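# Place the green block into the blue tray

## Task

Get the green block into the blue tray. The task fails if the robot topples or is left leaning, or if anything is knocked or set down outside the work area.

## Robot and tools

Robot: a Rainbow Robotics RB-Y1. It has a wheeled base with two drive wheels and two rear casters and cannot move sideways. Its torso folds at ankle, knee and hip and can also lean and twist. It has a head with pan and tilt, and two seven-joint arms, each ending in a parallel gripper. Cameras: head_camera, left_wrist_camera, right_wrist_camera. Each wrist camera sits in a case that juts out to one side and can strike things. The base is 0.58 m wide, reaches 0.10 m in front of the drive axle and 0.57 m behind it, and sweeps a 0.58 m radius when turning in place.

Frames (metres). Base frame: origin on the floor midway between the drive wheels, x forward, y to the left, z up. The chest, left_hand and right_hand readings are in this frame. A hand point lies between the finger pads, 0.03 m back from the tips. The fingers point along the hand's -z axis and close along its x axis. Printed hand positions can be a little off, more so at long reach or under load. base_odometry is in the odometry frame, which is the base frame as it was at the start; heading is in rad, positive to the left, from -3.142 to 3.142. It counts wheel turns only, so it misses slips and turns caused by bumps.

move: runs one action and returns the state, plus images from the cameras you list. An action is one of these: base and/or joints, optionally with min_time_s or contact_limits; target alone or with min_time_s; or contact_limits alone. A move with no action simply reports.
- base: a single velocity command, not a pose: {x_m_s, turn_rad_s, for_s}. x_m_s is forward speed in m/s, 0.005 to 1.5 in either direction or 0. turn_rad_s is the left-turn rate in rad/s, 0.02 to 1.509 in either direction or 0. for_s is the duration in s, 0.1 to 5. A velocity you omit is 0. Distance covered is roughly speed times for_s, and the base coasts to a stop afterwards.
- joints: one dictionary covering every part, keyed by joint name. Values are absolute targets in rad; grippers take an opening in m. Ranges: torso_squat_rad 0..1.2, torso_shift_rad -0.3..0.6, torso_pitch_rad -0.2..1.4 (positive bows forward), torso_yaw_rad -1.5..1.5 (positive is left; raise both arms at least 0.2 rad out to the sides first). Shoulder pitch -2.356..2.356 (negative swings the arm forward and up). left_shoulder_roll_rad 0..3.141 and right_shoulder_roll_rad -3.141..0, both lifting the arm outward. Shoulder yaw -2.094..2.094. Elbow -2.617..0.01 (negative bends). Forearm roll -3.141..3.141. Wrist pitch -1.57..1.919. Hand roll -2.705..2.705. Gripper 0..0.1. head_pan_rad -0.523..0.523 and head_tilt_rad -0.35..1.57 (positive looks down). The torso also has combined limits: squat+shift<=1.52; squat-shift+pitch<=1.57; shift+0.5pitch-0.4squat<=0.7; shift+0.3pitch-0.5squat<=0.39.
- target: an absolute pose for one hand, {side: "left"/"right", x, y, z in metres in the base frame (-3..3), quat_wxyz as four numbers w,x,y,z in the printed format}. It is solved once into joint angles, so the hand follows an arc; split long moves into shorter steps. It is refused while an earlier move is still running.
- min_time_s: 0.1 to 8 s, the shortest time any arm, head or torso motion may take. Keep it generous for torso bends.
- contact_limits: {left_gripper_m, right_gripper_m}, a current in mA from 200 to 672.5 that caps grip force. It stays in force until changed and starts at 672.5.
- cameras: a list of names, or ["all"]. blocking: true by default, meaning the call waits for motion to end. With false, the call returns quickly and wait(0) shows the "earlier move" line.

wait {seconds 0..10, cameras}: lets time pass and returns the state. stop {cameras}: brakes all running motion. zoom_image {camera, region [x0,y0,x1,y1] in pixels from the top-left, at most 504 by 504}: enlarges part of that camera's latest image. read_manual {section "licences"}: licence text only. finished_scene {scene 1}: ends the scene for good, so only call it once the block is resting in the tray.

Results. The "move" line reads done or gives the worst status. Statuses: moving, done, off_target (stopped away from its target and may still push), stopped, not_followed (the arm-collision check withheld the command, shown with a cause line), time_out, contact_stop (torso only), limit_stop_at_<name> (built-in limit or self-collision guard), torque_fault, limit_stop_at_motor_heat. Hand targets report refused (with a reason; nothing moved), reached (within 10 mm and 2 degrees), or short (with the remaining error). A refused call, or any stop you did not order, cancels the rest of that reply's move, wait and finished_scene calls. on_its_own lists things the robot did without being told. Other readings: lidar_m gives 12 distances in 30-degree sectors, starting straight ahead and running counter-clockwise ("-" means nothing seen; only objects 0.23 m above the floor register). motor_effort is wheel effort in %, with the peak in brackets; a wheel at rest under 30 is normal. wheel_motors_off=1 means the wheels are switched off for 2 s after stalling. The result also carries joint torques, external torques, wrist force and torque (raw and offset, not zeroed), and motor temperatures.

Gripping: command an opening at least 0.005 m narrower than the block. off_target or done are both fine while holding.

Avoid: dropping the block from a height or releasing it while it moves; knocking anything out of the area; ramming furniture with the base (it does not stop on contact and can tip); fast bends or fast stops with arms stretched forward or while bowed; arms striking or pressing each other, including fingers and camera cases (keep about 0.5 rad of outward shoulder roll when both arms reach forward); loading a joint to its torque limit (elbow 34.2 N m, wrist joints 23.7, shoulder 66.5), which halts everything for 10 s; and keeping a loaded or stretched arm held long enough to overheat, since 80 °C brakes the robot.

Each tool is called after "Emit:" by a JSON object that holds its "op" and its "data", one argument or row to a line.

## Session

Emit:
{"op": "move", "data": {

}}

Scene clock: 0.00 s.
Joint torques (N m): no reading
External joint torques (N m): no reading
Motor temperatures (°C): left_arm=[48 37 37 44 43 43 45] | right_arm=[38 33 39 44 41 47 41]
Wrist force (N): no reading
Wrist torque (N m): no reading
Wrist force, peak (N): no reading
base_odometry: x=+0.000 y=+0.000 heading=+0.000
lidar_m: 2.46 2.44 1.85 2.00 2.75 2.66 2.69 2.63 1.90 1.91 2.84 2.54
base_status: not commanded
joint_positions: torso_squat_rad=+0.350 torso_shift_rad=+0.000 torso_pitch_rad=+0.000 torso_yaw_rad=+0.000 left_shoulder_pitch_rad=+0.030 left_shoulder_roll_rad=+0.028 left_shoulder_yaw_rad=+0.015 left_elbow_rad=-0.140 left_forearm_roll_rad=-0.046 left_wrist_pitch_rad=+0.032 left_hand_roll_rad=+0.030 left_gripper_m=+0.100 right_shoulder_pitch_rad=+0.037 right_shoulder_roll_rad=-0.045 right_shoulder_yaw_rad=+0.007 right_elbow_rad=-0.286 right_forearm_roll_rad=-0.025 right_wrist_pitch_rad=-0.004 right_hand_roll_rad=+0.034 right_gripper_m=+0.100 head_pan_rad=+0.000 head_tilt_rad=+0.400
joint_status: not commanded
wheel_motors_off: 0
motor_effort: left_wheel=+2 right_wheel=+3
chest: x=-0.2280 y=+0.0010 z=+1.2475 quat_wxyz=(+1.000, -0.001, +0.000, +0.000) (m; base frame)
left_hand: x=-0.1891 y=+0.2432 z=+0.5630 quat_wxyz=(+0.999, +0.015, -0.040, +0.004) (m; base frame)
right_hand: x=-0.1151 y=-0.2543 z=+0.5729 quat_wxyz=(+0.992, -0.024, -0.127, +0.006) (m; base frame)
pictures: head_camera, left_wrist_camera, right_wrist_camera
Images, in order (width x height): head_camera 896x504, left_wrist_camera 644x364, right_wrist_camera 644x364.

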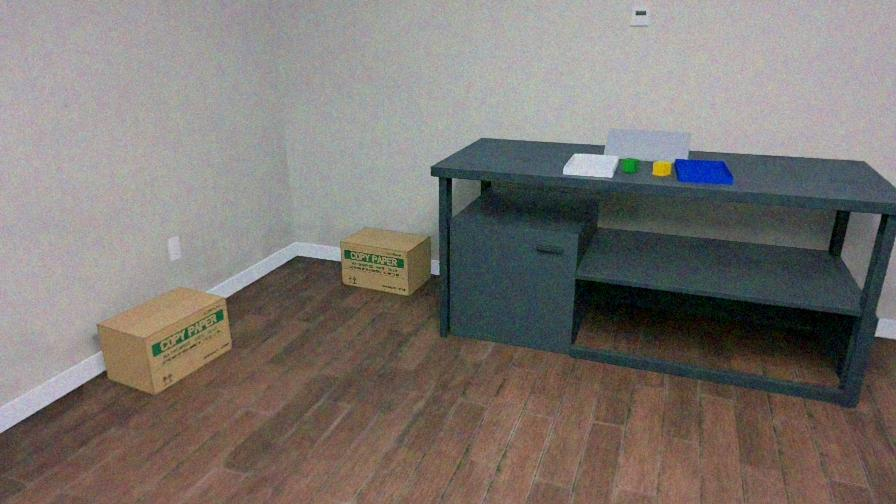

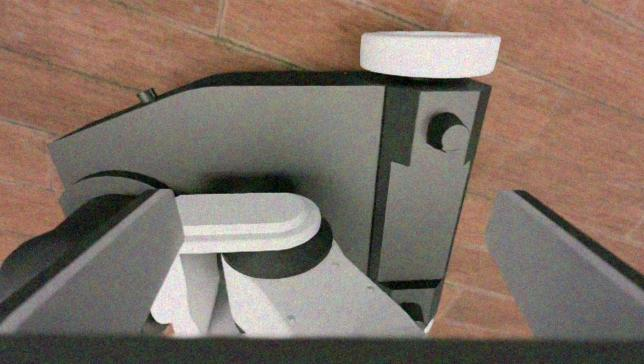

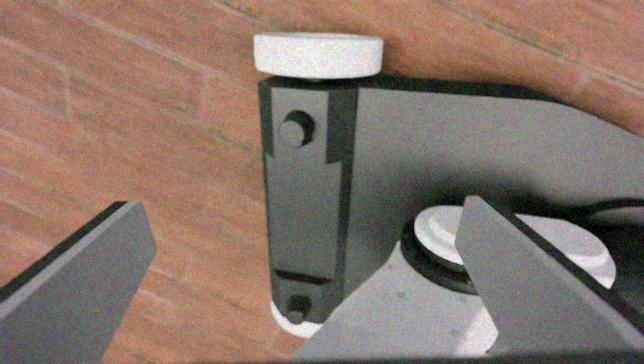

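Emit:
{"op": "zoom_image", "data": {
  "camera": "head_camera",
  "region": [540, 110, 760, 234]
}}

Scaled by 2.291 from the camera's 896x504 image, which has a finer 1280x720 frame.

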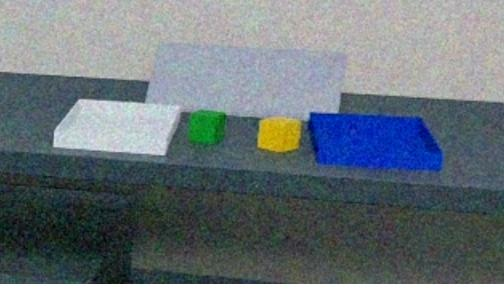

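Emit:
{"op": "move", "data": {
  "base": {"turn_rad_s": -0.4, "for_s": 0.8},
  "cameras": ["head_camera"]
}}

Emit:
{"op": "zoom_image", "data": {
  "camera": "head_camera",
  "region": [340, 90, 600, 240]
}}

Scene clock: 12.10 s.
Joint torques (N m): left_arm=[-0.46 1.19 -0.42 0.1 0.02 -0.2 -0.11] | right_arm=[-2.75 -2.3 -0.04 -1.54 -0.02 -0.61 0.02]
External joint torques (N m): left_arm=[0.43 0.25 -0.47 0.05 0.02 0.06 -0.11] | right_arm=[-0.52 -0.4 0.14 -0.09 -0.08 -0.04 0.01]
Wrist force (N): left_arm=[0.7 -1.6 -4.9] | right_arm=[-10.2 -7.2 -14.7]
Wrist torque (N m): left_arm=[0.04 0.25 -0.11] | right_arm=[0.92 -0.50 -0.42]
Wrist force, peak (N): left_arm=[0.7 -1.7 -5.1] | right_arm=[-10.5 -7.3 -15.5]
move: done
base_odometry: x=+0.000 y=+0.000 heading=-0.320
lidar_m: 2.47 2.55 1.89 1.87 2.01 2.77 2.66 2.76 2.43 1.90 2.44 2.53
base_status: done (sent for 0.8 of 0.8 s)
joint_positions: torso_squat_rad=+0.350 torso_shift_rad=+0.000 torso_pitch_rad=+0.000 torso_yaw_rad=+0.000 left_shoulder_pitch_rad=+0.030 left_shoulder_roll_rad=+0.028 left_shoulder_yaw_rad=+0.015 left_elbow_rad=-0.140 left_forearm_roll_rad=-0.046 left_wrist_pitch_rad=+0.032 left_hand_roll_rad=+0.030 left_gripper_m=+0.100 right_shoulder_pitch_rad=+0.037 right_shoulder_roll_rad=-0.045 right_shoulder_yaw_rad=+0.007 right_elbow_rad=-0.286 right_forearm_roll_rad=-0.025 right_wrist_pitch_rad=-0.004 right_hand_roll_rad=+0.034 right_gripper_m=+0.100 head_pan_rad=+0.000 head_tilt_rad=+0.400
joint_status: not commanded
wheel_motors_off: 0
motor_effort: left_wheel=+4(31) right_wheel=-2(35)
chest: x=-0.2280 y=+0.0011 z=+1.2475 quat_wxyz=(+1.000, -0.001, +0.000, +0.000) (m; base frame)
left_hand: x=-0.1891 y=+0.2433 z=+0.5630 quat_wxyz=(+0.999, +0.015, -0.040, +0.004) (m; base frame)
right_hand: x=-0.1151 y=-0.2543 z=+0.5730 quat_wxyz=(+0.992, -0.024, -0.127, +0.006) (m; base frame)
pictures: head_camera
Images, in order (width x height): head_camera 896x504.

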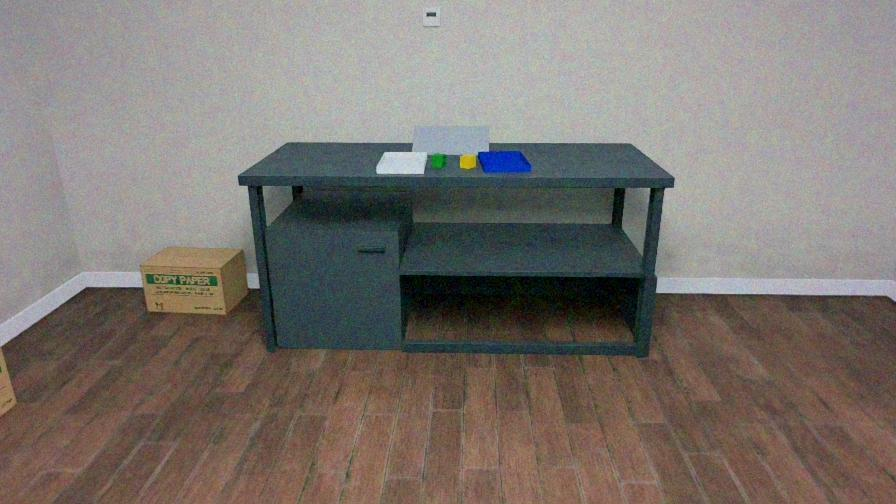

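Scaled by 1.938 from the camera's 896x504 image, which has a finer 1280x720 frame.

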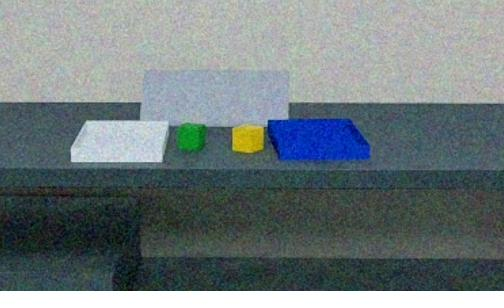

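Emit:
{"op": "move", "data": {
  "base": {"x_m_s": 0.6, "for_s": 2.667},
  "joints": {"torso_squat_rad": 0.7, "torso_pitch_rad": 0.6, "head_tilt_rad": 0.05, "left_elbow_rad": -2.4, "left_shoulder_roll_rad": 0.3, "right_elbow_rad": -2.2, "right_shoulder_roll_rad": -0.3},
  "min_time_s": 2,
  "cameras": ["head_camera"]
}}

Emit:
{"op": "zoom_image", "data": {
  "camera": "head_camera",
  "region": [250, 100, 700, 400]
}}

Scene clock: 30.70 s.
Joint torques (N m): left_arm=[0.1 4.07 2.4 -9.7 0.06 -1.68 -0.11] | right_arm=[0.44 -4.99 -2.53 -10.5 0.43 -1.88 0.04]
External joint torques (N m): left_arm=[0.91 1.15 -0.15 0.74 0.03 0.18 -0.06] | right_arm=[0.48 -1.18 0.49 0.09 0.19 0.14 -0.01]
Wrist force (N): left_arm=[-4.9 -2.7 1.9] | right_arm=[-14.5 -5.5 -8.5]
Wrist torque (N m): left_arm=[0.10 -0.09 -0.07] | right_arm=[0.73 -0.74 -0.51]
Wrist force, peak (N): left_arm=[-5.2 -2.8 1.5] | right_arm=[-13.4 -6.8 -13.8]
move: done
base_odometry: x=+1.519 y=-0.504 heading=-0.320
lidar_m: 1.13 0.91 1.21 1.84 2.12 2.95 4.26 3.33 2.27 2.34 1.16 1.14
base_status: done (sent for 2.67 of 2.67 s)
joint_positions: torso_squat_rad=+0.700 torso_shift_rad=+0.000 torso_pitch_rad=+0.600 torso_yaw_rad=+0.000 left_shoulder_pitch_rad=+0.030 left_shoulder_roll_rad=+0.300 left_shoulder_yaw_rad=+0.015 left_elbow_rad=-2.400 left_forearm_roll_rad=-0.046 left_wrist_pitch_rad=+0.032 left_hand_roll_rad=+0.030 left_gripper_m=+0.100 right_shoulder_pitch_rad=+0.036 right_shoulder_roll_rad=-0.300 right_shoulder_yaw_rad=+0.007 right_elbow_rad=-2.200 right_forearm_roll_rad=-0.025 right_wrist_pitch_rad=-0.004 right_hand_roll_rad=+0.034 right_gripper_m=+0.100 head_pan_rad=+0.000 head_tilt_rad=+0.050
joint_status: all done
wheel_motors_off: 0
motor_effort: left_wheel=-9(53) right_wheel=+9(56)
chest: x=-0.0533 y=+0.0009 z=+1.0713 quat_wxyz=(+0.955, -0.001, +0.296, +0.000) (m; base frame)
left_hand: x=+0.3387 y=+0.2142 z=+0.9545 quat_wxyz=(+0.636, +0.030, -0.756, -0.152) (m; base frame)
right_hand: x=+0.3396 y=-0.2258 z=+0.8643 quat_wxyz=(+0.700, -0.029, -0.698, +0.151) (m; base frame)
pictures: head_camera
Images, in order (width x height): head_camera 896x504.

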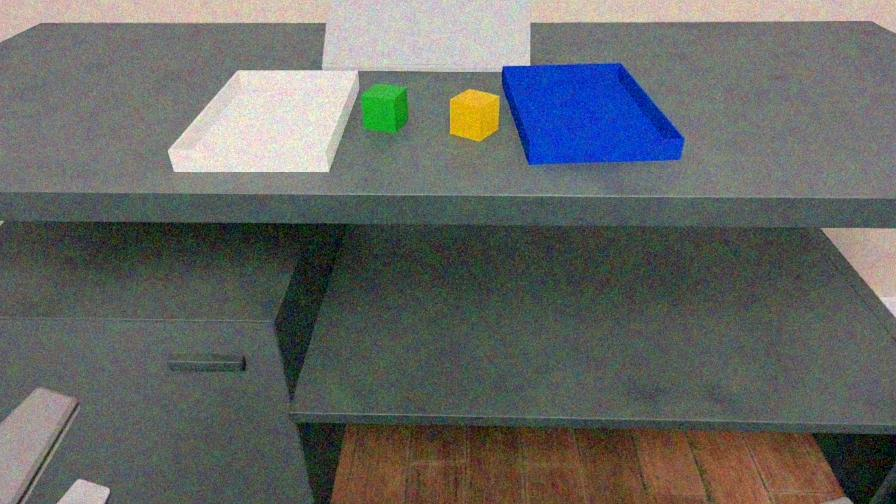

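Scaled by 1.120 from the camera's 896x504 image, which has a finer 1280x720 frame.

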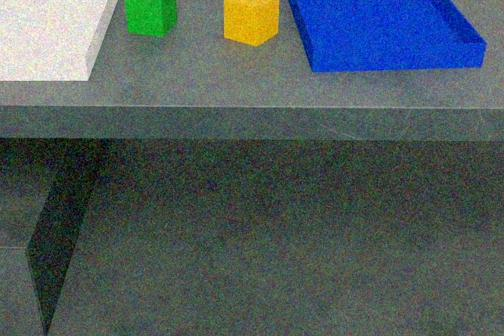

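Emit:
{"op": "move", "data": {
  "joints": {"torso_squat_rad": 0.35, "head_tilt_rad": 0.1}
}}

Emit:
{"op": "move", "data": {
  "target": {"side": "right", "x": 0.33, "y": -0.28, "z": 1.08, "quat_wxyz": [1, 0, 0, 0]},
  "min_time_s": 1.5,
  "cameras": ["head_camera", "right_wrist_camera"]
}}

Scene clock: 44.30 s.
Joint torques (N m): left_arm=[-0.16 4.14 2.49 -9.63 0.02 -1.69 -0.09] | right_arm=[0.69 -4.89 -2.79 -10.95 0.32 -1.86 0.08]
External joint torques (N m): left_arm=[0.66 1.21 -0.06 0.82 -0.01 0.18 -0.04] | right_arm=[0.73 -1.07 0.24 -0.36 0.08 0.15 0.03]
Wrist force (N): left_arm=[-4.8 -2.6 1.8] | right_arm=[-15.1 -6.7 -9.0]
Wrist torque (N m): left_arm=[0.09 -0.09 -0.07] | right_arm=[0.84 -0.79 -0.52]
Wrist force, peak (N): left_arm=[-5.1 -2.7 1.9] | right_arm=[-15.3 -5.9 -9.6]
move: done
base_odometry: x=+1.519 y=-0.504 heading=-0.320
lidar_m: 1.11 0.91 1.21 1.85 2.12 2.95 4.25 3.33 2.26 2.34 1.15 1.15
base_status: not commanded
joint_positions: torso_squat_rad=+0.350 torso_shift_rad=+0.000 torso_pitch_rad=+0.600 torso_yaw_rad=+0.000 left_shoulder_pitch_rad=+0.030 left_shoulder_roll_rad=+0.300 left_shoulder_yaw_rad=+0.015 left_elbow_rad=-2.400 left_forearm_roll_rad=-0.046 left_wrist_pitch_rad=+0.032 left_hand_roll_rad=+0.030 left_gripper_m=+0.100 right_shoulder_pitch_rad=+0.036 right_shoulder_roll_rad=-0.300 right_shoulder_yaw_rad=+0.007 right_elbow_rad=-2.200 right_forearm_roll_rad=-0.025 right_wrist_pitch_rad=-0.004 right_hand_roll_rad=+0.034 right_gripper_m=+0.100 head_pan_rad=+0.000 head_tilt_rad=+0.100
joint_status: all done
wheel_motors_off: 0
motor_effort: left_wheel=-9(10) right_wheel=+9(9)
chest: x=-0.0533 y=+0.0010 z=+1.1934 quat_wxyz=(+0.955, -0.001, +0.296, +0.000) (m; base frame)
left_hand: x=+0.3387 y=+0.2143 z=+1.0766 quat_wxyz=(+0.636, +0.030, -0.756, -0.152) (m; base frame)
right_hand: x=+0.3396 y=-0.2257 z=+0.9864 quat_wxyz=(+0.700, -0.029, -0.698, +0.151) (m; base frame)
pictures: none

Scene clock: 46.67 s.
Joint torques (N m): left_arm=[-0.42 3.81 2.19 -9.57 -0.02 -1.68 -0.11] | right_arm=[-14.04 -6.85 -7.36 5.21 0.47 -0.3 0.26]
External joint torques (N m): left_arm=[0.39 0.89 -0.35 0.87 -0.05 0.18 -0.06] | right_arm=[-0.28 0.63 1.07 0.72 0.24 -0.28 0.26]
Wrist force (N): left_arm=[-4.9 -2.5 1.9] | right_arm=[-8.7 -7.7 -14.5]
Wrist torque (N m): left_arm=[0.07 -0.10 -0.07] | right_arm=[0.98 -0.47 -0.41]
Wrist force, peak (N): left_arm=[-4.9 -2.6 1.9] | right_arm=[-14.0 -8.0 -13.2]
move: done
base_odometry: x=+1.519 y=-0.504 heading=-0.320
lidar_m: 1.10 0.90 1.21 1.84 2.12 2.94 4.25 3.33 2.27 2.33 1.16 1.15
base_status: not commanded
joint_positions: torso_squat_rad=+0.350 torso_shift_rad=+0.000 torso_pitch_rad=+0.600 torso_yaw_rad=+0.000 left_shoulder_pitch_rad=+0.030 left_shoulder_roll_rad=+0.300 left_shoulder_yaw_rad=+0.015 left_elbow_rad=-2.400 left_forearm_roll_rad=-0.046 left_wrist_pitch_rad=+0.032 left_hand_roll_rad=+0.030 left_gripper_m=+0.100 right_shoulder_pitch_rad=+0.023 right_shoulder_roll_rad=-2.324 right_shoulder_yaw_rad=-0.497 right_elbow_rad=-1.966 right_forearm_roll_rad=-2.064 right_wrist_pitch_rad=+1.126 right_hand_roll_rad=-0.690 right_gripper_m=+0.100 head_pan_rad=+0.000 head_tilt_rad=+0.100
joint_status: all done
wheel_motors_off: 0
motor_effort: left_wheel=-9(10) right_wheel=+7(9)
chest: x=-0.0533 y=+0.0010 z=+1.1934 quat_wxyz=(+0.955, -0.001, +0.295, +0.000) (m; base frame)
left_hand: x=+0.3387 y=+0.2143 z=+1.0766 quat_wxyz=(+0.636, +0.030, -0.756, -0.152) (m; base frame)
right_hand: x=+0.3301 y=-0.2798 z=+1.0802 quat_wxyz=(+1.000, +0.000, -0.001, +0.000) (m; base frame)
right_hand_status: reached (checked arc, planned for 1.6 s): 0 mm and 0.1 deg off.
pictures: head_camera, right_wrist_camera
Images, in order (width x height): head_camera 896x504, right_wrist_camera 644x364.

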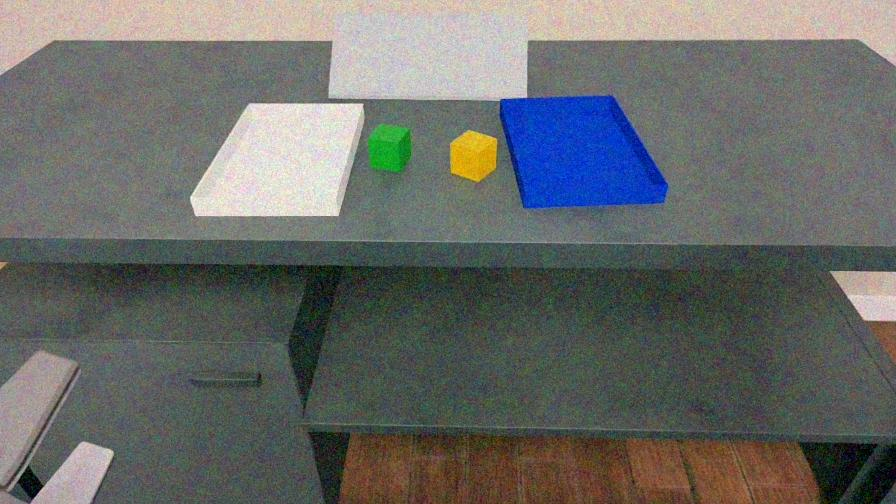

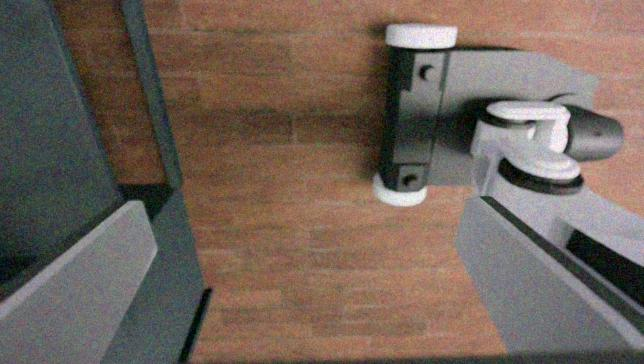

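Emit:
{"op": "move", "data": {
  "base": {"x_m_s": 0.4, "for_s": 1.5},
  "joints": {"torso_pitch_rad": 0.8, "head_tilt_rad": 0.2, "left_shoulder_pitch_rad": -0.2, "right_shoulder_pitch_rad": -0.18},
  "min_time_s": 1,
  "cameras": ["head_camera", "right_wrist_camera"]
}}

Scene clock: 65.03 s.
Joint torques (N m): left_arm=[-0.85 3.47 1.76 -9.61 0.07 -1.71 -0.13] | right_arm=[-15.28 -7.54 -8.53 4.37 0.29 -0.25 0.4]
External joint torques (N m): left_arm=[0.39 1.04 -0.34 0.92 0.04 0.17 -0.08] | right_arm=[-1.35 0.53 0.2 0.2 0.13 -0.18 0.4]
Wrist force (N): left_arm=[-4.6 -2.1 2.0] | right_arm=[-8.8 -7.8 -14.6]
Wrist torque (N m): left_arm=[0.05 -0.05 -0.06] | right_arm=[0.94 -0.42 -0.38]
Wrist force, peak (N): left_arm=[-4.9 -2.4 2.2] | right_arm=[-8.4 -7.8 -15.5]
move: done
base_odometry: x=+2.088 y=-0.693 heading=-0.321
lidar_m: 0.89 0.40 0.38 0.96 1.94 2.93 4.84 2.72 2.44 2.36 0.79 0.93
base_status: done (sent for 1.5 of 1.5 s)
joint_positions: torso_squat_rad=+0.350 torso_shift_rad=+0.000 torso_pitch_rad=+0.800 torso_yaw_rad=+0.000 left_shoulder_pitch_rad=-0.200 left_shoulder_roll_rad=+0.300 left_shoulder_yaw_rad=+0.015 left_elbow_rad=-2.400 left_forearm_roll_rad=-0.046 left_wrist_pitch_rad=+0.032 left_hand_roll_rad=+0.030 left_gripper_m=+0.100 right_shoulder_pitch_rad=-0.180 right_shoulder_roll_rad=-2.324 right_shoulder_yaw_rad=-0.497 right_elbow_rad=-1.966 right_forearm_roll_rad=-2.064 right_wrist_pitch_rad=+1.126 right_hand_roll_rad=-0.690 right_gripper_m=+0.100 head_pan_rad=+0.000 head_tilt_rad=+0.200
joint_status: all done
wheel_motors_off: 0
motor_effort: left_wheel=-9(18) right_wheel=+8(35)
chest: x=-0.0061 y=+0.0010 z=+1.1537 quat_wxyz=(+0.921, -0.001, +0.389, +0.000) (m; base frame)
left_hand: x=+0.3998 y=+0.1843 z=+1.0335 quat_wxyz=(+0.626, -0.008, -0.765, -0.151) (m; base frame)
right_hand: x=+0.3904 y=-0.2537 z=+1.0249 quat_wxyz=(+0.999, +0.022, +0.004, +0.027) (m; base frame)
pictures: head_camera, right_wrist_camera
Images, in order (width x height): head_camera 896x504, right_wrist_camera 644x364.

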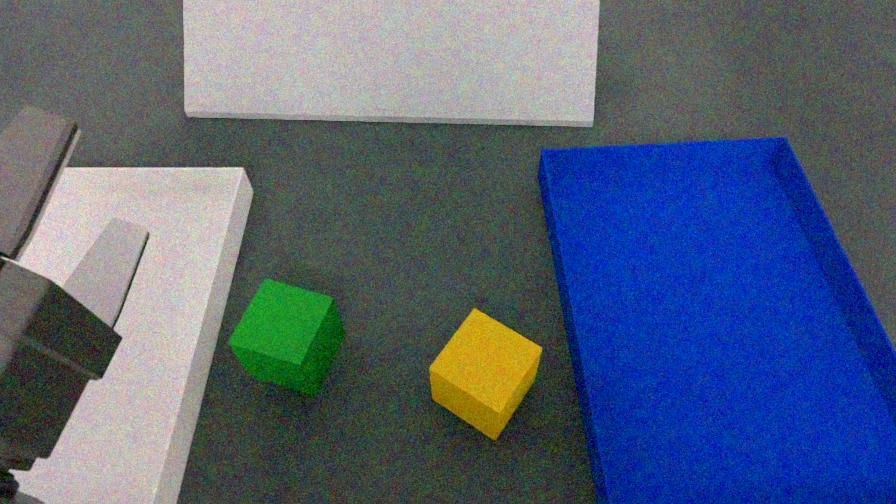

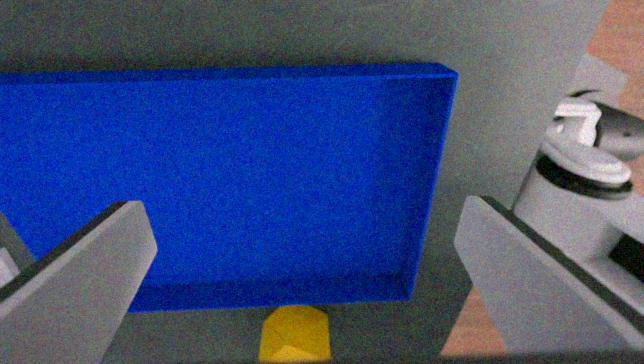

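Emit:
{"op": "move", "data": {
  "joints": {"left_shoulder_yaw_rad": 0.9, "left_shoulder_roll_rad": 0.4},
  "min_time_s": 1
}}

Emit:
{"op": "move", "data": {
  "target": {"side": "right", "x": 0.41, "y": -0.07, "z": 1.05, "quat_wxyz": [0.9906, 0, 0, -0.1371]},
  "min_time_s": 1
}}

Emit:
{"op": "move", "data": {
  "target": {"side": "right", "x": 0.42, "y": 0.106, "z": 1.0, "quat_wxyz": [0.9906, 0, 0, -0.1371]},
  "min_time_s": 1.2,
  "cameras": ["head_camera", "right_wrist_camera"]
}}

Scene clock: 79.97 s.
Joint torques (N m): left_arm=[1.92 9.62 5.93 -6.6 0.09 -1 -0.04] | right_arm=[-14.78 -7.75 -7.84 4.6 0.31 -0.2 0.28]
External joint torques (N m): left_arm=[0.4 0.57 -0.17 0.7 0.05 0.17 -0.02] | right_arm=[-0.85 0.32 0.89 0.43 0.16 -0.14 0.28]
Wrist force (N): left_arm=[-2.8 -4.8 4.0] | right_arm=[-8.6 -7.8 -14.6]
Wrist torque (N m): left_arm=[0.23 0.02 -0.09] | right_arm=[0.99 -0.45 -0.42]
Wrist force, peak (N): left_arm=[-2.7 -5.0 4.1] | right_arm=[-8.7 -8.6 -14.9]
move: done
base_odometry: x=+2.088 y=-0.693 heading=-0.321
lidar_m: 0.90 0.40 0.38 0.96 1.95 2.93 4.85 2.72 2.43 2.35 0.81 0.94
base_status: not commanded
joint_positions: torso_squat_rad=+0.350 torso_shift_rad=+0.000 torso_pitch_rad=+0.800 torso_yaw_rad=+0.000 left_shoulder_pitch_rad=-0.200 left_shoulder_roll_rad=+0.400 left_shoulder_yaw_rad=+0.900 left_elbow_rad=-2.400 left_forearm_roll_rad=-0.046 left_wrist_pitch_rad=+0.032 left_hand_roll_rad=+0.030 left_gripper_m=+0.100 right_shoulder_pitch_rad=-0.180 right_shoulder_roll_rad=-2.324 right_shoulder_yaw_rad=-0.497 right_elbow_rad=-1.966 right_forearm_roll_rad=-2.064 right_wrist_pitch_rad=+1.126 right_hand_roll_rad=-0.690 right_gripper_m=+0.100 head_pan_rad=+0.000 head_tilt_rad=+0.200
joint_status: all done
wheel_motors_off: 0
motor_effort: left_wheel=-9(10) right_wheel=+8(8)
chest: x=-0.0061 y=+0.0010 z=+1.1537 quat_wxyz=(+0.921, -0.001, +0.389, +0.000) (m; base frame)
left_hand: x=+0.3593 y=+0.4633 z=+1.1992 quat_wxyz=(+0.502, +0.415, -0.745, -0.143) (m; base frame)
right_hand: x=+0.3904 y=-0.2537 z=+1.0249 quat_wxyz=(+0.999, +0.022, +0.004, +0.027) (m; base frame)
pictures: none

Scene clock: 81.47 s.
Joint torques (N m): left_arm=[1.93 9.69 6.01 -6.54 0.11 -1.01 -0.07] | right_arm=[-19.82 2.57 -5.43 7.22 0.27 0.02 0.23]
External joint torques (N m): left_arm=[0.41 0.64 -0.09 0.75 0.08 0.15 -0.04] | right_arm=[-0.19 0.09 0.99 0.87 0.07 0.03 0.23]
Wrist force (N): left_arm=[-3.0 -4.9 4.1] | right_arm=[-8.6 -7.3 -14.9]
Wrist torque (N m): left_arm=[0.25 0.02 -0.09] | right_arm=[0.90 -0.37 -0.41]
Wrist force, peak (N): left_arm=[-2.9 -5.0 4.1] | right_arm=[-9.2 -8.6 -15.6]
move: done
base_odometry: x=+2.088 y=-0.693 heading=-0.321
lidar_m: 0.90 0.39 0.39 0.95 1.94 2.93 4.84 2.71 2.44 2.35 0.82 0.94
base_status: not commanded
joint_positions: torso_squat_rad=+0.350 torso_shift_rad=+0.000 torso_pitch_rad=+0.800 torso_yaw_rad=+0.000 left_shoulder_pitch_rad=-0.200 left_shoulder_roll_rad=+0.400 left_shoulder_yaw_rad=+0.900 left_elbow_rad=-2.400 left_forearm_roll_rad=-0.046 left_wrist_pitch_rad=+0.032 left_hand_roll_rad=+0.030 left_gripper_m=+0.100 right_shoulder_pitch_rad=-0.025 right_shoulder_roll_rad=-2.945 right_shoulder_yaw_rad=-0.777 right_elbow_rad=-1.729 right_forearm_roll_rad=-2.381 right_wrist_pitch_rad=+1.038 right_hand_roll_rad=-1.251 right_gripper_m=+0.100 head_pan_rad=+0.000 head_tilt_rad=+0.200
joint_status: all done
wheel_motors_off: 0
motor_effort: left_wheel=-9(10) right_wheel=+8(9)
chest: x=-0.0061 y=+0.0010 z=+1.1537 quat_wxyz=(+0.921, -0.001, +0.389, +0.000) (m; base frame)
left_hand: x=+0.3593 y=+0.4633 z=+1.1992 quat_wxyz=(+0.502, +0.415, -0.745, -0.143) (m; base frame)
right_hand: x=+0.4092 y=-0.0695 z=+1.0503 quat_wxyz=(+0.991, +0.002, -0.002, -0.137) (m; base frame)
right_hand_status: reached (checked arc, planned for 1.0 s): 1 mm and 0.4 deg off.
pictures: none

Scene clock: 83.00 s.
Joint torques (N m): left_arm=[1.84 9.74 6.03 -6.5 0.07 -1.04 -0.14] | right_arm=[-25.01 4.75 -10.54 2.85 0.18 -0.55 0.24]
External joint torques (N m): left_arm=[0.33 0.69 -0.07 0.79 0.03 0.12 -0.11] | right_arm=[-1.45 -1.44 0.17 0.62 -0.09 0.06 0.24]
Wrist force (N): left_arm=[-2.8 -4.8 4.0] | right_arm=[-8.3 -8.2 -14.7]
Wrist torque (N m): left_arm=[0.24 0.01 -0.09] | right_arm=[0.93 -0.37 -0.46]
Wrist force, peak (N): left_arm=[-2.8 -5.1 3.9] | right_arm=[-9.1 -9.8 -14.9]
move: short
base_odometry: x=+2.088 y=-0.693 heading=-0.321
lidar_m: 0.89 0.39 0.38 0.96 1.94 2.94 4.85 2.72 2.43 2.35 0.82 0.94
base_status: not commanded
joint_positions: torso_squat_rad=+0.350 torso_shift_rad=+0.000 torso_pitch_rad=+0.800 torso_yaw_rad=+0.000 left_shoulder_pitch_rad=-0.200 left_shoulder_roll_rad=+0.400 left_shoulder_yaw_rad=+0.900 left_elbow_rad=-2.400 left_forearm_roll_rad=-0.046 left_wrist_pitch_rad=+0.032 left_hand_roll_rad=+0.030 left_gripper_m=+0.100 right_shoulder_pitch_rad=+0.619 right_shoulder_roll_rad=-3.141 right_shoulder_yaw_rad=-1.571 right_elbow_rad=-1.490 right_forearm_roll_rad=-1.741 right_wrist_pitch_rad=+1.098 right_hand_roll_rad=-1.681 right_gripper_m=+0.100 head_pan_rad=+0.000 head_tilt_rad=+0.200
joint_status: all done
wheel_motors_off: 0
motor_effort: left_wheel=-8(10) right_wheel=+8(9)
chest: x=-0.0061 y=+0.0010 z=+1.1537 quat_wxyz=(+0.921, -0.001, +0.389, +0.000) (m; base frame)
left_hand: x=+0.3593 y=+0.4633 z=+1.1992 quat_wxyz=(+0.502, +0.415, -0.745, -0.143) (m; base frame)
right_hand: x=+0.4198 y=+0.1052 z=+1.0003 quat_wxyz=(+0.979, +0.150, -0.024, -0.136) (m; base frame)
right_hand_status: short (checked arc, as near as the solve gets, planned for 1.2 s): 1 mm and 17.5 deg off. The place is met; only the turn is off.
pictures: head_camera, right_wrist_camera
Images, in order (width x height): head_camera 896x504, right_wrist_camera 644x364.

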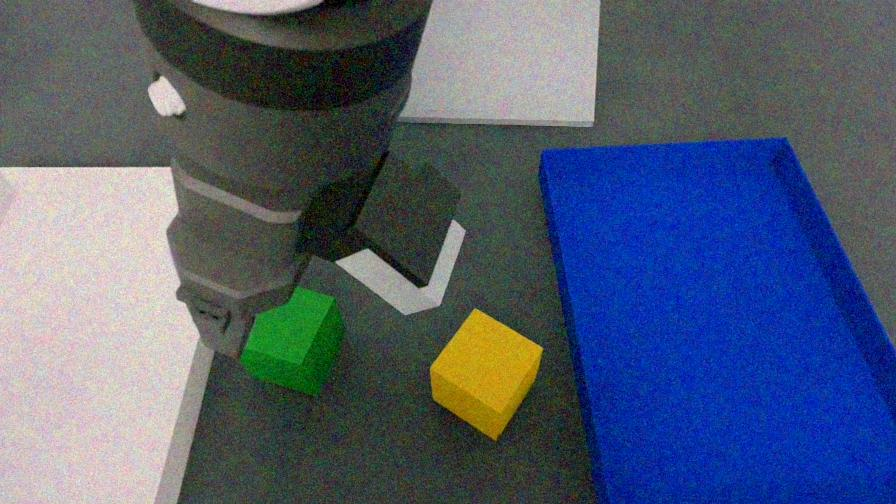

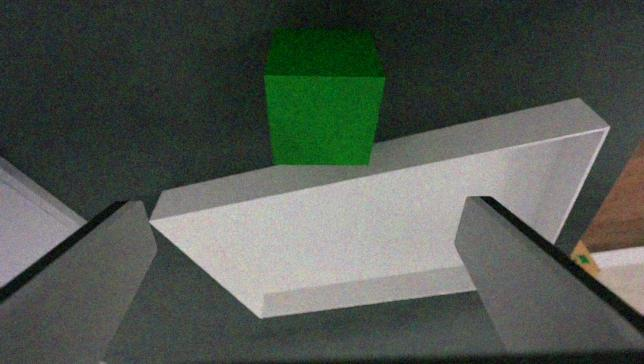

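Emit:
{"op": "move", "data": {
  "joints": {"torso_yaw_rad": 0.5, "torso_pitch_rad": 0.6, "head_pan_rad": -0.5, "head_tilt_rad": 0.35}
}}

Emit:
{"op": "move", "data": {
  "target": {"side": "right", "x": 0.42, "y": 0.106, "z": 1.0, "quat_wxyz": [0.9906, 0, 0, -0.1371]},
  "min_time_s": 1.2,
  "cameras": ["head_camera", "right_wrist_camera"]
}}

Scene clock: 113.87 s.
Joint torques (N m): left_arm=[-0.4 12.13 5.85 -3.9 0.05 -0.53 -0.05] | right_arm=[-22.99 1.22 -10.25 4.03 0.63 -1.09 0.21]
External joint torques (N m): left_arm=[0.37 0.02 -0.31 0.5 0.02 0.03 -0.04] | right_arm=[-0.33 -0.87 0.32 0.37 0 0.08 0.19]
Wrist force (N): left_arm=[-0.8 -5.1 5.4] | right_arm=[-9.9 -10.9 -12.8]
Wrist torque (N m): left_arm=[0.28 0.14 -0.12] | right_arm=[1.13 -0.55 -0.46]
Wrist force, peak (N): left_arm=[-1.1 -5.3 5.4] | right_arm=[-8.9 -10.3 -14.9]
move: done
base_odometry: x=+2.088 y=-0.693 heading=-0.321
lidar_m: 0.90 0.38 0.38 0.95 1.94 2.94 4.85 2.71 2.43 2.36 0.82 0.94
base_status: not commanded
joint_positions: torso_squat_rad=+0.350 torso_shift_rad=+0.000 torso_pitch_rad=+0.600 torso_yaw_rad=+0.500 left_shoulder_pitch_rad=-0.200 left_shoulder_roll_rad=+0.400 left_shoulder_yaw_rad=+0.900 left_elbow_rad=-2.400 left_forearm_roll_rad=-0.046 left_wrist_pitch_rad=+0.032 left_hand_roll_rad=+0.030 left_gripper_m=+0.100 right_shoulder_pitch_rad=+0.619 right_shoulder_roll_rad=-3.141 right_shoulder_yaw_rad=-1.571 right_elbow_rad=-1.490 right_forearm_roll_rad=-1.741 right_wrist_pitch_rad=+1.098 right_hand_roll_rad=-1.681 right_gripper_m=+0.100 head_pan_rad=-0.500 head_tilt_rad=+0.350
joint_status: all done
wheel_motors_off: 0
motor_effort: left_wheel=-9(11) right_wheel=+8(9)
chest: x=-0.0534 y=+0.0010 z=+1.1935 quat_wxyz=(+0.926, +0.072, +0.286, +0.236) (m; base frame)
left_hand: x=+0.0904 y=+0.5132 z=+1.4510 quat_wxyz=(+0.373, +0.635, -0.666, -0.122) (m; base frame)
right_hand: x=+0.3121 y=+0.2877 z=+1.1839 quat_wxyz=(+0.943, +0.319, -0.068, +0.065) (m; base frame)
pictures: none

Scene clock: 115.40 s.
Joint torques (N m): left_arm=[-0.57 12.32 5.96 -3.97 0.11 -0.44 -0.01] | right_arm=[-25.72 -0.27 -9.4 3.03 0.27 -0.21 0.34]
External joint torques (N m): left_arm=[0.2 0.21 -0.2 0.44 0.08 0.13 0] | right_arm=[-0.98 -0.31 0.28 0.54 0.07 -0.21 0.34]
Wrist force (N): left_arm=[-1.0 -4.9 5.4] | right_arm=[-8.2 -7.3 -14.7]
Wrist torque (N m): left_arm=[0.27 0.13 -0.12] | right_arm=[0.93 -0.35 -0.50]
Wrist force, peak (N): left_arm=[-1.1 -5.0 5.6] | right_arm=[-10.2 -10.1 -13.8]
move: done
base_odometry: x=+2.088 y=-0.693 heading=-0.321
lidar_m: 0.90 0.39 0.37 0.95 1.94 2.94 4.85 2.72 2.44 2.36 0.82 0.95
base_status: not commanded
joint_positions: torso_squat_rad=+0.350 torso_shift_rad=+0.000 torso_pitch_rad=+0.600 torso_yaw_rad=+0.500 left_shoulder_pitch_rad=-0.200 left_shoulder_roll_rad=+0.400 left_shoulder_yaw_rad=+0.900 left_elbow_rad=-2.400 left_forearm_roll_rad=-0.046 left_wrist_pitch_rad=+0.032 left_hand_roll_rad=+0.030 left_gripper_m=+0.100 right_shoulder_pitch_rad=+0.809 right_shoulder_roll_rad=-2.978 right_shoulder_yaw_rad=-1.287 right_elbow_rad=-1.352 right_forearm_roll_rad=-1.834 right_wrist_pitch_rad=+1.439 right_hand_roll_rad=-1.670 right_gripper_m=+0.100 head_pan_rad=-0.500 head_tilt_rad=+0.350
joint_status: all done
wheel_motors_off: 0
motor_effort: left_wheel=-10(10) right_wheel=+8(9)
chest: x=-0.0534 y=+0.0010 z=+1.1935 quat_wxyz=(+0.926, +0.072, +0.286, +0.236) (m; base frame)
left_hand: x=+0.0903 y=+0.5132 z=+1.4510 quat_wxyz=(+0.373, +0.635, -0.666, -0.122) (m; base frame)
right_hand: x=+0.4200 y=+0.1061 z=+1.0002 quat_wxyz=(+0.991, +0.000, +0.000, -0.137) (m; base frame)
right_hand_status: reached (checked arc, planned for 1.2 s): 0 mm and 0.0 deg off.
pictures: head_camera, right_wrist_camera
Images, in order (width x height): head_camera 896x504, right_wrist_camera 644x364.

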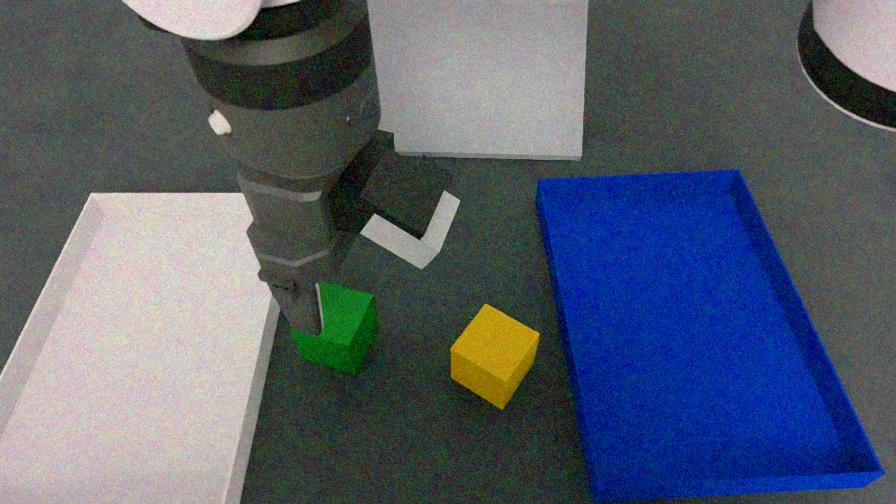

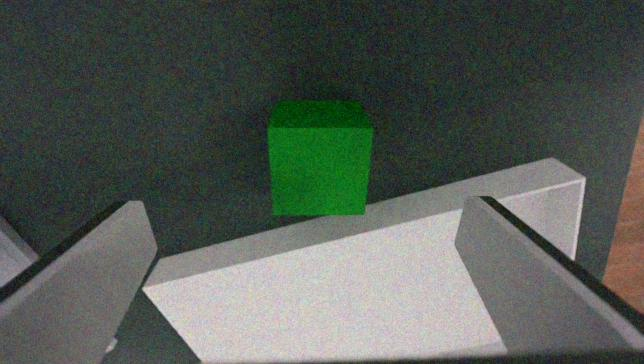

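Emit:
{"op": "move", "data": {
  "target": {"side": "right", "x": 0.42, "y": 0.108, "z": 0.95, "quat_wxyz": [0.9906, 0, 0, -0.1371]},
  "min_time_s": 0.8,
  "cameras": ["head_camera", "right_wrist_camera"]
}}

Emit:
{"op": "zoom_image", "data": {
  "camera": "right_wrist_camera",
  "region": [196, 60, 448, 300]
}}

Scene clock: 123.37 s.
Joint torques (N m): left_arm=[-0.51 12.29 6.2 -3.95 0.05 -0.42 -0.05] | right_arm=[-25.69 -1.24 -9.33 2.75 0.4 -0.22 -0.26]
External joint torques (N m): left_arm=[0.26 0.18 0.04 0.46 0.02 0.15 -0.04] | right_arm=[-0.68 -1.56 0.31 0.61 0.2 -0.23 -0.26]
Wrist force (N): left_arm=[-1.1 -4.9 5.3] | right_arm=[-8.9 -7.4 -15.4]
Wrist torque (N m): left_arm=[0.26 0.11 -0.11] | right_arm=[0.93 -0.42 -0.46]
Wrist force, peak (N): left_arm=[-1.2 -5.1 5.5] | right_arm=[-9.5 -7.0 -15.2]
move: done
base_odometry: x=+2.088 y=-0.693 heading=-0.321
lidar_m: 0.90 0.39 0.38 0.96 1.93 2.93 4.83 2.71 2.43 2.35 0.82 0.93
base_status: not commanded
joint_positions: torso_squat_rad=+0.350 torso_shift_rad=+0.000 torso_pitch_rad=+0.600 torso_yaw_rad=+0.500 left_shoulder_pitch_rad=-0.200 left_shoulder_roll_rad=+0.400 left_shoulder_yaw_rad=+0.900 left_elbow_rad=-2.400 left_forearm_roll_rad=-0.046 left_wrist_pitch_rad=+0.032 left_hand_roll_rad=+0.030 left_gripper_m=+0.100 right_shoulder_pitch_rad=+0.899 right_shoulder_roll_rad=-2.992 right_shoulder_yaw_rad=-1.251 right_elbow_rad=-1.349 right_forearm_roll_rad=-1.779 right_wrist_pitch_rad=+1.341 right_hand_roll_rad=-1.681 right_gripper_m=+0.100 head_pan_rad=-0.500 head_tilt_rad=+0.350
joint_status: all done
wheel_motors_off: 0
motor_effort: left_wheel=-10(10) right_wheel=+8(9)
chest: x=-0.0534 y=+0.0010 z=+1.1935 quat_wxyz=(+0.926, +0.072, +0.286, +0.236) (m; base frame)
left_hand: x=+0.0903 y=+0.5132 z=+1.4510 quat_wxyz=(+0.373, +0.635, -0.666, -0.122) (m; base frame)
right_hand: x=+0.4200 y=+0.1079 z=+0.9503 quat_wxyz=(+0.991, +0.000, +0.000, -0.137) (m; base frame)
right_hand_status: reached (checked arc, planned for 0.8 s): 0 mm and 0.1 deg off.
pictures: head_camera, right_wrist_camera
Images, in order (width x height): head_camera 896x504, right_wrist_camera 644x364.

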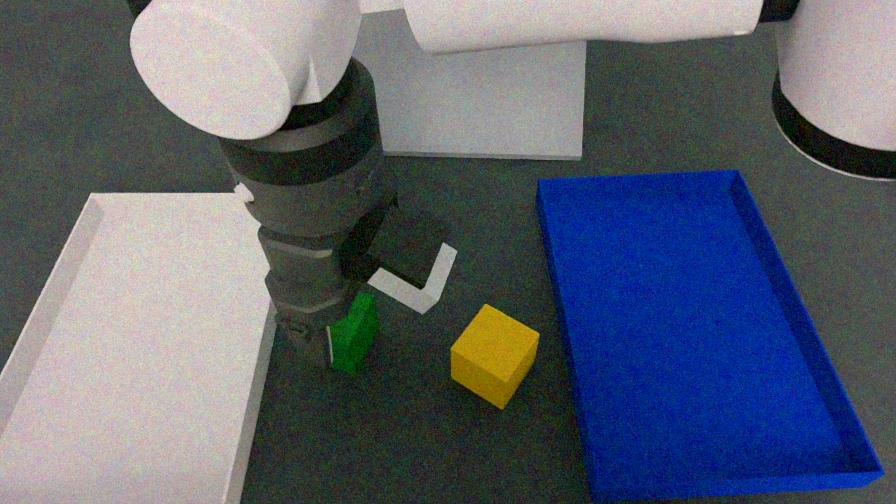

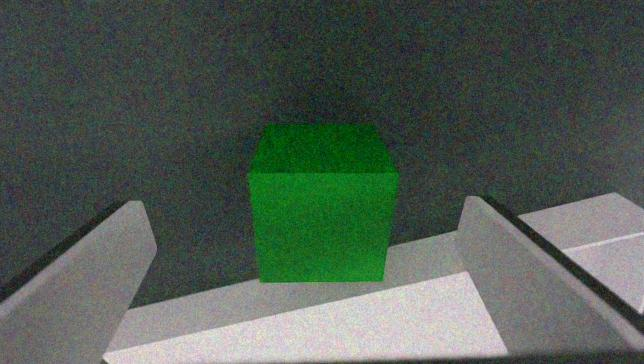

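Scaled by 2.000 from the camera's 644x364 image, which has a finer 1265x715 frame.

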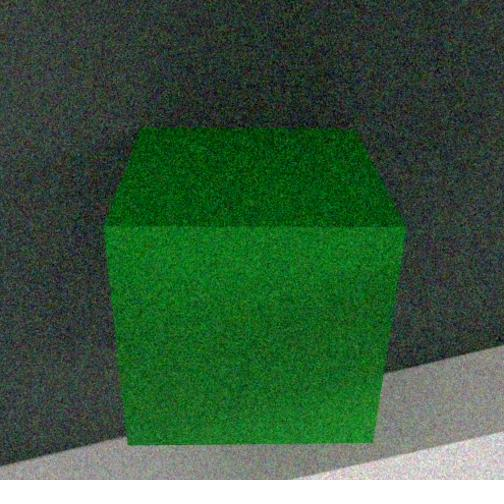

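Emit:
{"op": "move", "data": {
  "target": {"side": "right", "x": 0.422, "y": 0.1155, "z": 0.902, "quat_wxyz": [0.9906, 0, 0, -0.1371]},
  "min_time_s": 1.0,
  "cameras": ["right_wrist_camera"]
}}

Scene clock: 127.83 s.
Joint torques (N m): left_arm=[-0.45 12.16 6.03 -3.84 0.07 -0.42 -0.1] | right_arm=[-25.23 -1.13 -8.31 2.79 0.42 -0.21 0.2]
External joint torques (N m): left_arm=[0.32 0.04 -0.13 0.57 0.04 0.15 -0.09] | right_arm=[0.28 -1.75 0.91 0.9 0.22 -0.21 0.2]
Motor temperatures (°C): left_arm=[47 38 37 45 42 43 45] | right_arm=[43 33 39 44 41 46 41]
Wrist force (N): left_arm=[-1.0 -4.9 5.5] | right_arm=[-8.3 -7.4 -14.4]
Wrist torque (N m): left_arm=[0.27 0.11 -0.11] | right_arm=[0.93 -0.33 -0.52]
Wrist force, peak (N): left_arm=[-1.0 -5.1 5.5] | right_arm=[-9.0 -7.3 -15.6]
move: done
base_odometry: x=+2.088 y=-0.693 heading=-0.321
lidar_m: 0.90 0.41 0.39 0.95 1.93 2.94 4.85 2.71 2.45 2.35 0.81 0.93
base_status: not commanded
joint_positions: torso_squat_rad=+0.350 torso_shift_rad=+0.000 torso_pitch_rad=+0.600 torso_yaw_rad=+0.500 left_shoulder_pitch_rad=-0.200 left_shoulder_roll_rad=+0.400 left_shoulder_yaw_rad=+0.900 left_elbow_rad=-2.400 left_forearm_roll_rad=-0.046 left_wrist_pitch_rad=+0.032 left_hand_roll_rad=+0.030 left_gripper_m=+0.100 right_shoulder_pitch_rad=+0.997 right_shoulder_roll_rad=-3.044 right_shoulder_yaw_rad=-1.224 right_elbow_rad=-1.271 right_forearm_roll_rad=-1.739 right_wrist_pitch_rad=+1.256 right_hand_roll_rad=-1.664 right_gripper_m=+0.100 head_pan_rad=-0.500 head_tilt_rad=+0.350
joint_status: all done
wheel_motors_off: 0
motor_effort: left_wheel=-10(10) right_wheel=+9(9)
chest: x=-0.0534 y=+0.0010 z=+1.1935 quat_wxyz=(+0.926, +0.072, +0.286, +0.236) (m; base frame)
left_hand: x=+0.0903 y=+0.5132 z=+1.4510 quat_wxyz=(+0.373, +0.635, -0.666, -0.122) (m; base frame)
right_hand: x=+0.4220 y=+0.1154 z=+0.9024 quat_wxyz=(+0.991, +0.001, -0.001, -0.137) (m; base frame)
right_hand_status: reached (checked arc, planned for 1.0 s): 0 mm and 0.1 deg off.
pictures: right_wrist_camera
Images, in order (width x height): right_wrist_camera 644x364.

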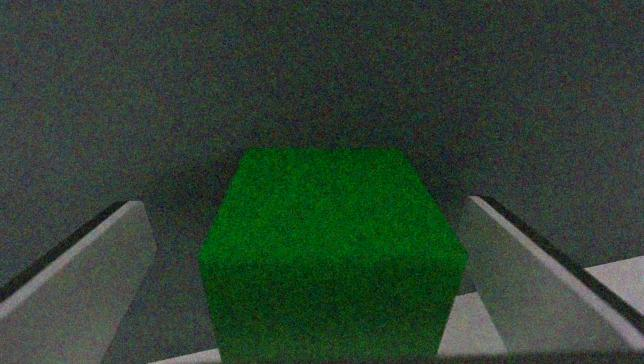

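Emit:
{"op": "move", "data": {
  "joints": {"right_gripper_m": 0.034}
}}

Emit:
{"op": "move", "data": {
  "target": {"side": "right", "x": 0.422, "y": 0.1155, "z": 0.96, "quat_wxyz": [0.9906, 0, 0, -0.1371]},
  "min_time_s": 0.8,
  "cameras": ["head_camera", "right_wrist_camera"]
}}

Scene clock: 130.97 s.
Joint torques (N m): left_arm=[-0.39 12.14 6.04 -3.84 0.05 -0.43 -0.08] | right_arm=[-25.91 -1.17 -7.96 2.49 0.27 -0.33 0.29]
External joint torques (N m): left_arm=[0.38 0.03 -0.12 0.57 0.02 0.14 -0.07] | right_arm=[-0.4 -1.79 1.26 0.6 0.08 -0.33 0.29]
Wrist force (N): left_arm=[-1.1 -5.1 5.4] | right_arm=[-8.7 -7.5 -14.0]
Wrist torque (N m): left_arm=[0.28 0.11 -0.11] | right_arm=[0.95 -0.37 -0.50]
Wrist force, peak (N): left_arm=[-0.9 -5.1 5.5] | right_arm=[-9.2 -7.5 -15.4]
move: off_target
base_odometry: x=+2.088 y=-0.693 heading=-0.321
lidar_m: 0.90 0.39 0.39 0.96 1.93 2.94 4.85 2.70 2.45 2.36 0.82 0.94
base_status: not commanded
joint_positions: torso_squat_rad=+0.350 torso_shift_rad=+0.000 torso_pitch_rad=+0.600 torso_yaw_rad=+0.500 left_shoulder_pitch_rad=-0.200 left_shoulder_roll_rad=+0.400 left_shoulder_yaw_rad=+0.900 left_elbow_rad=-2.400 left_forearm_roll_rad=-0.046 left_wrist_pitch_rad=+0.032 left_hand_roll_rad=+0.030 left_gripper_m=+0.100 right_shoulder_pitch_rad=+0.997 right_shoulder_roll_rad=-3.044 right_shoulder_yaw_rad=-1.224 right_elbow_rad=-1.271 right_forearm_roll_rad=-1.739 right_wrist_pitch_rad=+1.256 right_hand_roll_rad=-1.664 right_gripper_m=+0.049 head_pan_rad=-0.500 head_tilt_rad=+0.350
joint_status: right_gripper_m off_target (ended at +0.049, target +0.034)
wheel_motors_off: 0
motor_effort: left_wheel=-9(10) right_wheel=+9(9)
chest: x=-0.0534 y=+0.0010 z=+1.1935 quat_wxyz=(+0.926, +0.072, +0.286, +0.236) (m; base frame)
left_hand: x=+0.0903 y=+0.5132 z=+1.4510 quat_wxyz=(+0.373, +0.635, -0.666, -0.122) (m; base frame)
right_hand: x=+0.4220 y=+0.1154 z=+0.9024 quat_wxyz=(+0.991, +0.001, -0.001, -0.137) (m; base frame)
pictures: none

Scene clock: 132.10 s.
Joint torques (N m): left_arm=[-0.58 12.21 6.14 -4.03 0.02 -0.48 -0.08] | right_arm=[-27.29 1.18 -10.32 2.23 0.26 0.09 0.18]
External joint torques (N m): left_arm=[0.19 0.09 -0.01 0.38 -0.01 0.08 -0.07] | right_arm=[-1.97 0.81 -0.84 -0.02 0.06 0.09 0.18]
Wrist force (N): left_arm=[-0.9 -5.1 5.5] | right_arm=[-8.3 -7.8 -15.3]
Wrist torque (N m): left_arm=[0.27 0.14 -0.12] | right_arm=[1.00 -0.33 -0.52]
Wrist force, peak (N): left_arm=[-0.8 -5.1 5.5] | right_arm=[-8.8 -7.9 -16.3]
move: done
base_odometry: x=+2.088 y=-0.693 heading=-0.321
lidar_m: 0.90 0.40 0.39 0.95 1.93 2.94 4.85 2.71 2.44 2.35 0.81 0.94
base_status: not commanded
joint_positions: torso_squat_rad=+0.350 torso_shift_rad=+0.000 torso_pitch_rad=+0.600 torso_yaw_rad=+0.500 left_shoulder_pitch_rad=-0.200 left_shoulder_roll_rad=+0.400 left_shoulder_yaw_rad=+0.900 left_elbow_rad=-2.400 left_forearm_roll_rad=-0.046 left_wrist_pitch_rad=+0.032 left_hand_roll_rad=+0.030 left_gripper_m=+0.100 right_shoulder_pitch_rad=+0.889 right_shoulder_roll_rad=-3.021 right_shoulder_yaw_rad=-1.262 right_elbow_rad=-1.302 right_forearm_roll_rad=-1.797 right_wrist_pitch_rad=+1.366 right_hand_roll_rad=-1.663 right_gripper_m=+0.049 head_pan_rad=-0.500 head_tilt_rad=+0.350
joint_status: all done
wheel_motors_off: 0
motor_effort: left_wheel=-10(10) right_wheel=+8(9)
chest: x=-0.0534 y=+0.0010 z=+1.1935 quat_wxyz=(+0.926, +0.072, +0.286, +0.236) (m; base frame)
left_hand: x=+0.0903 y=+0.5132 z=+1.4510 quat_wxyz=(+0.373, +0.635, -0.666, -0.122) (m; base frame)
right_hand: x=+0.4220 y=+0.1156 z=+0.9600 quat_wxyz=(+0.991, +0.000, +0.000, -0.137) (m; base frame)
right_hand_status: reached (checked arc, planned for 0.8 s): 0 mm and 0.0 deg off.
pictures: head_camera, right_wrist_camera
Images, in order (width x height): head_camera 896x504, right_wrist_camera 644x364.

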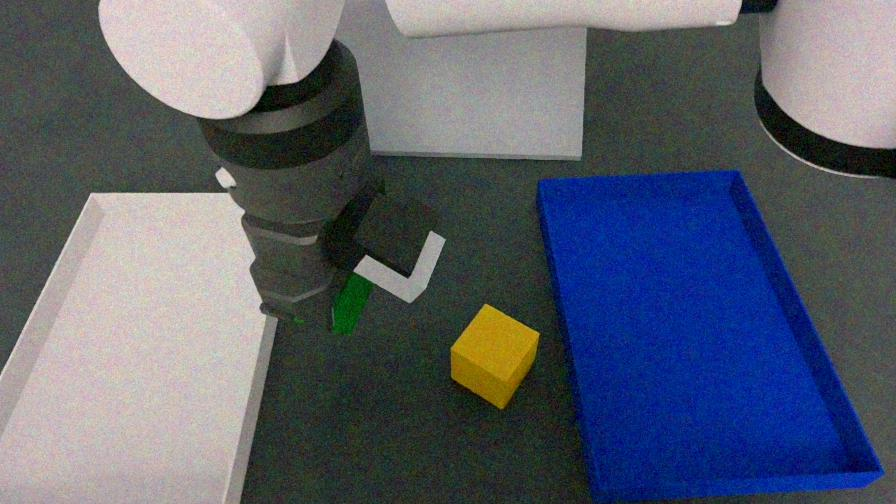

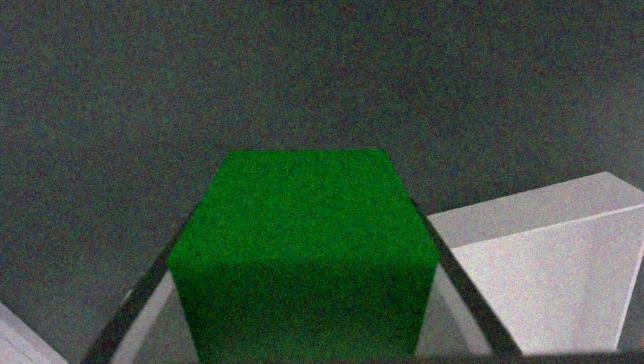

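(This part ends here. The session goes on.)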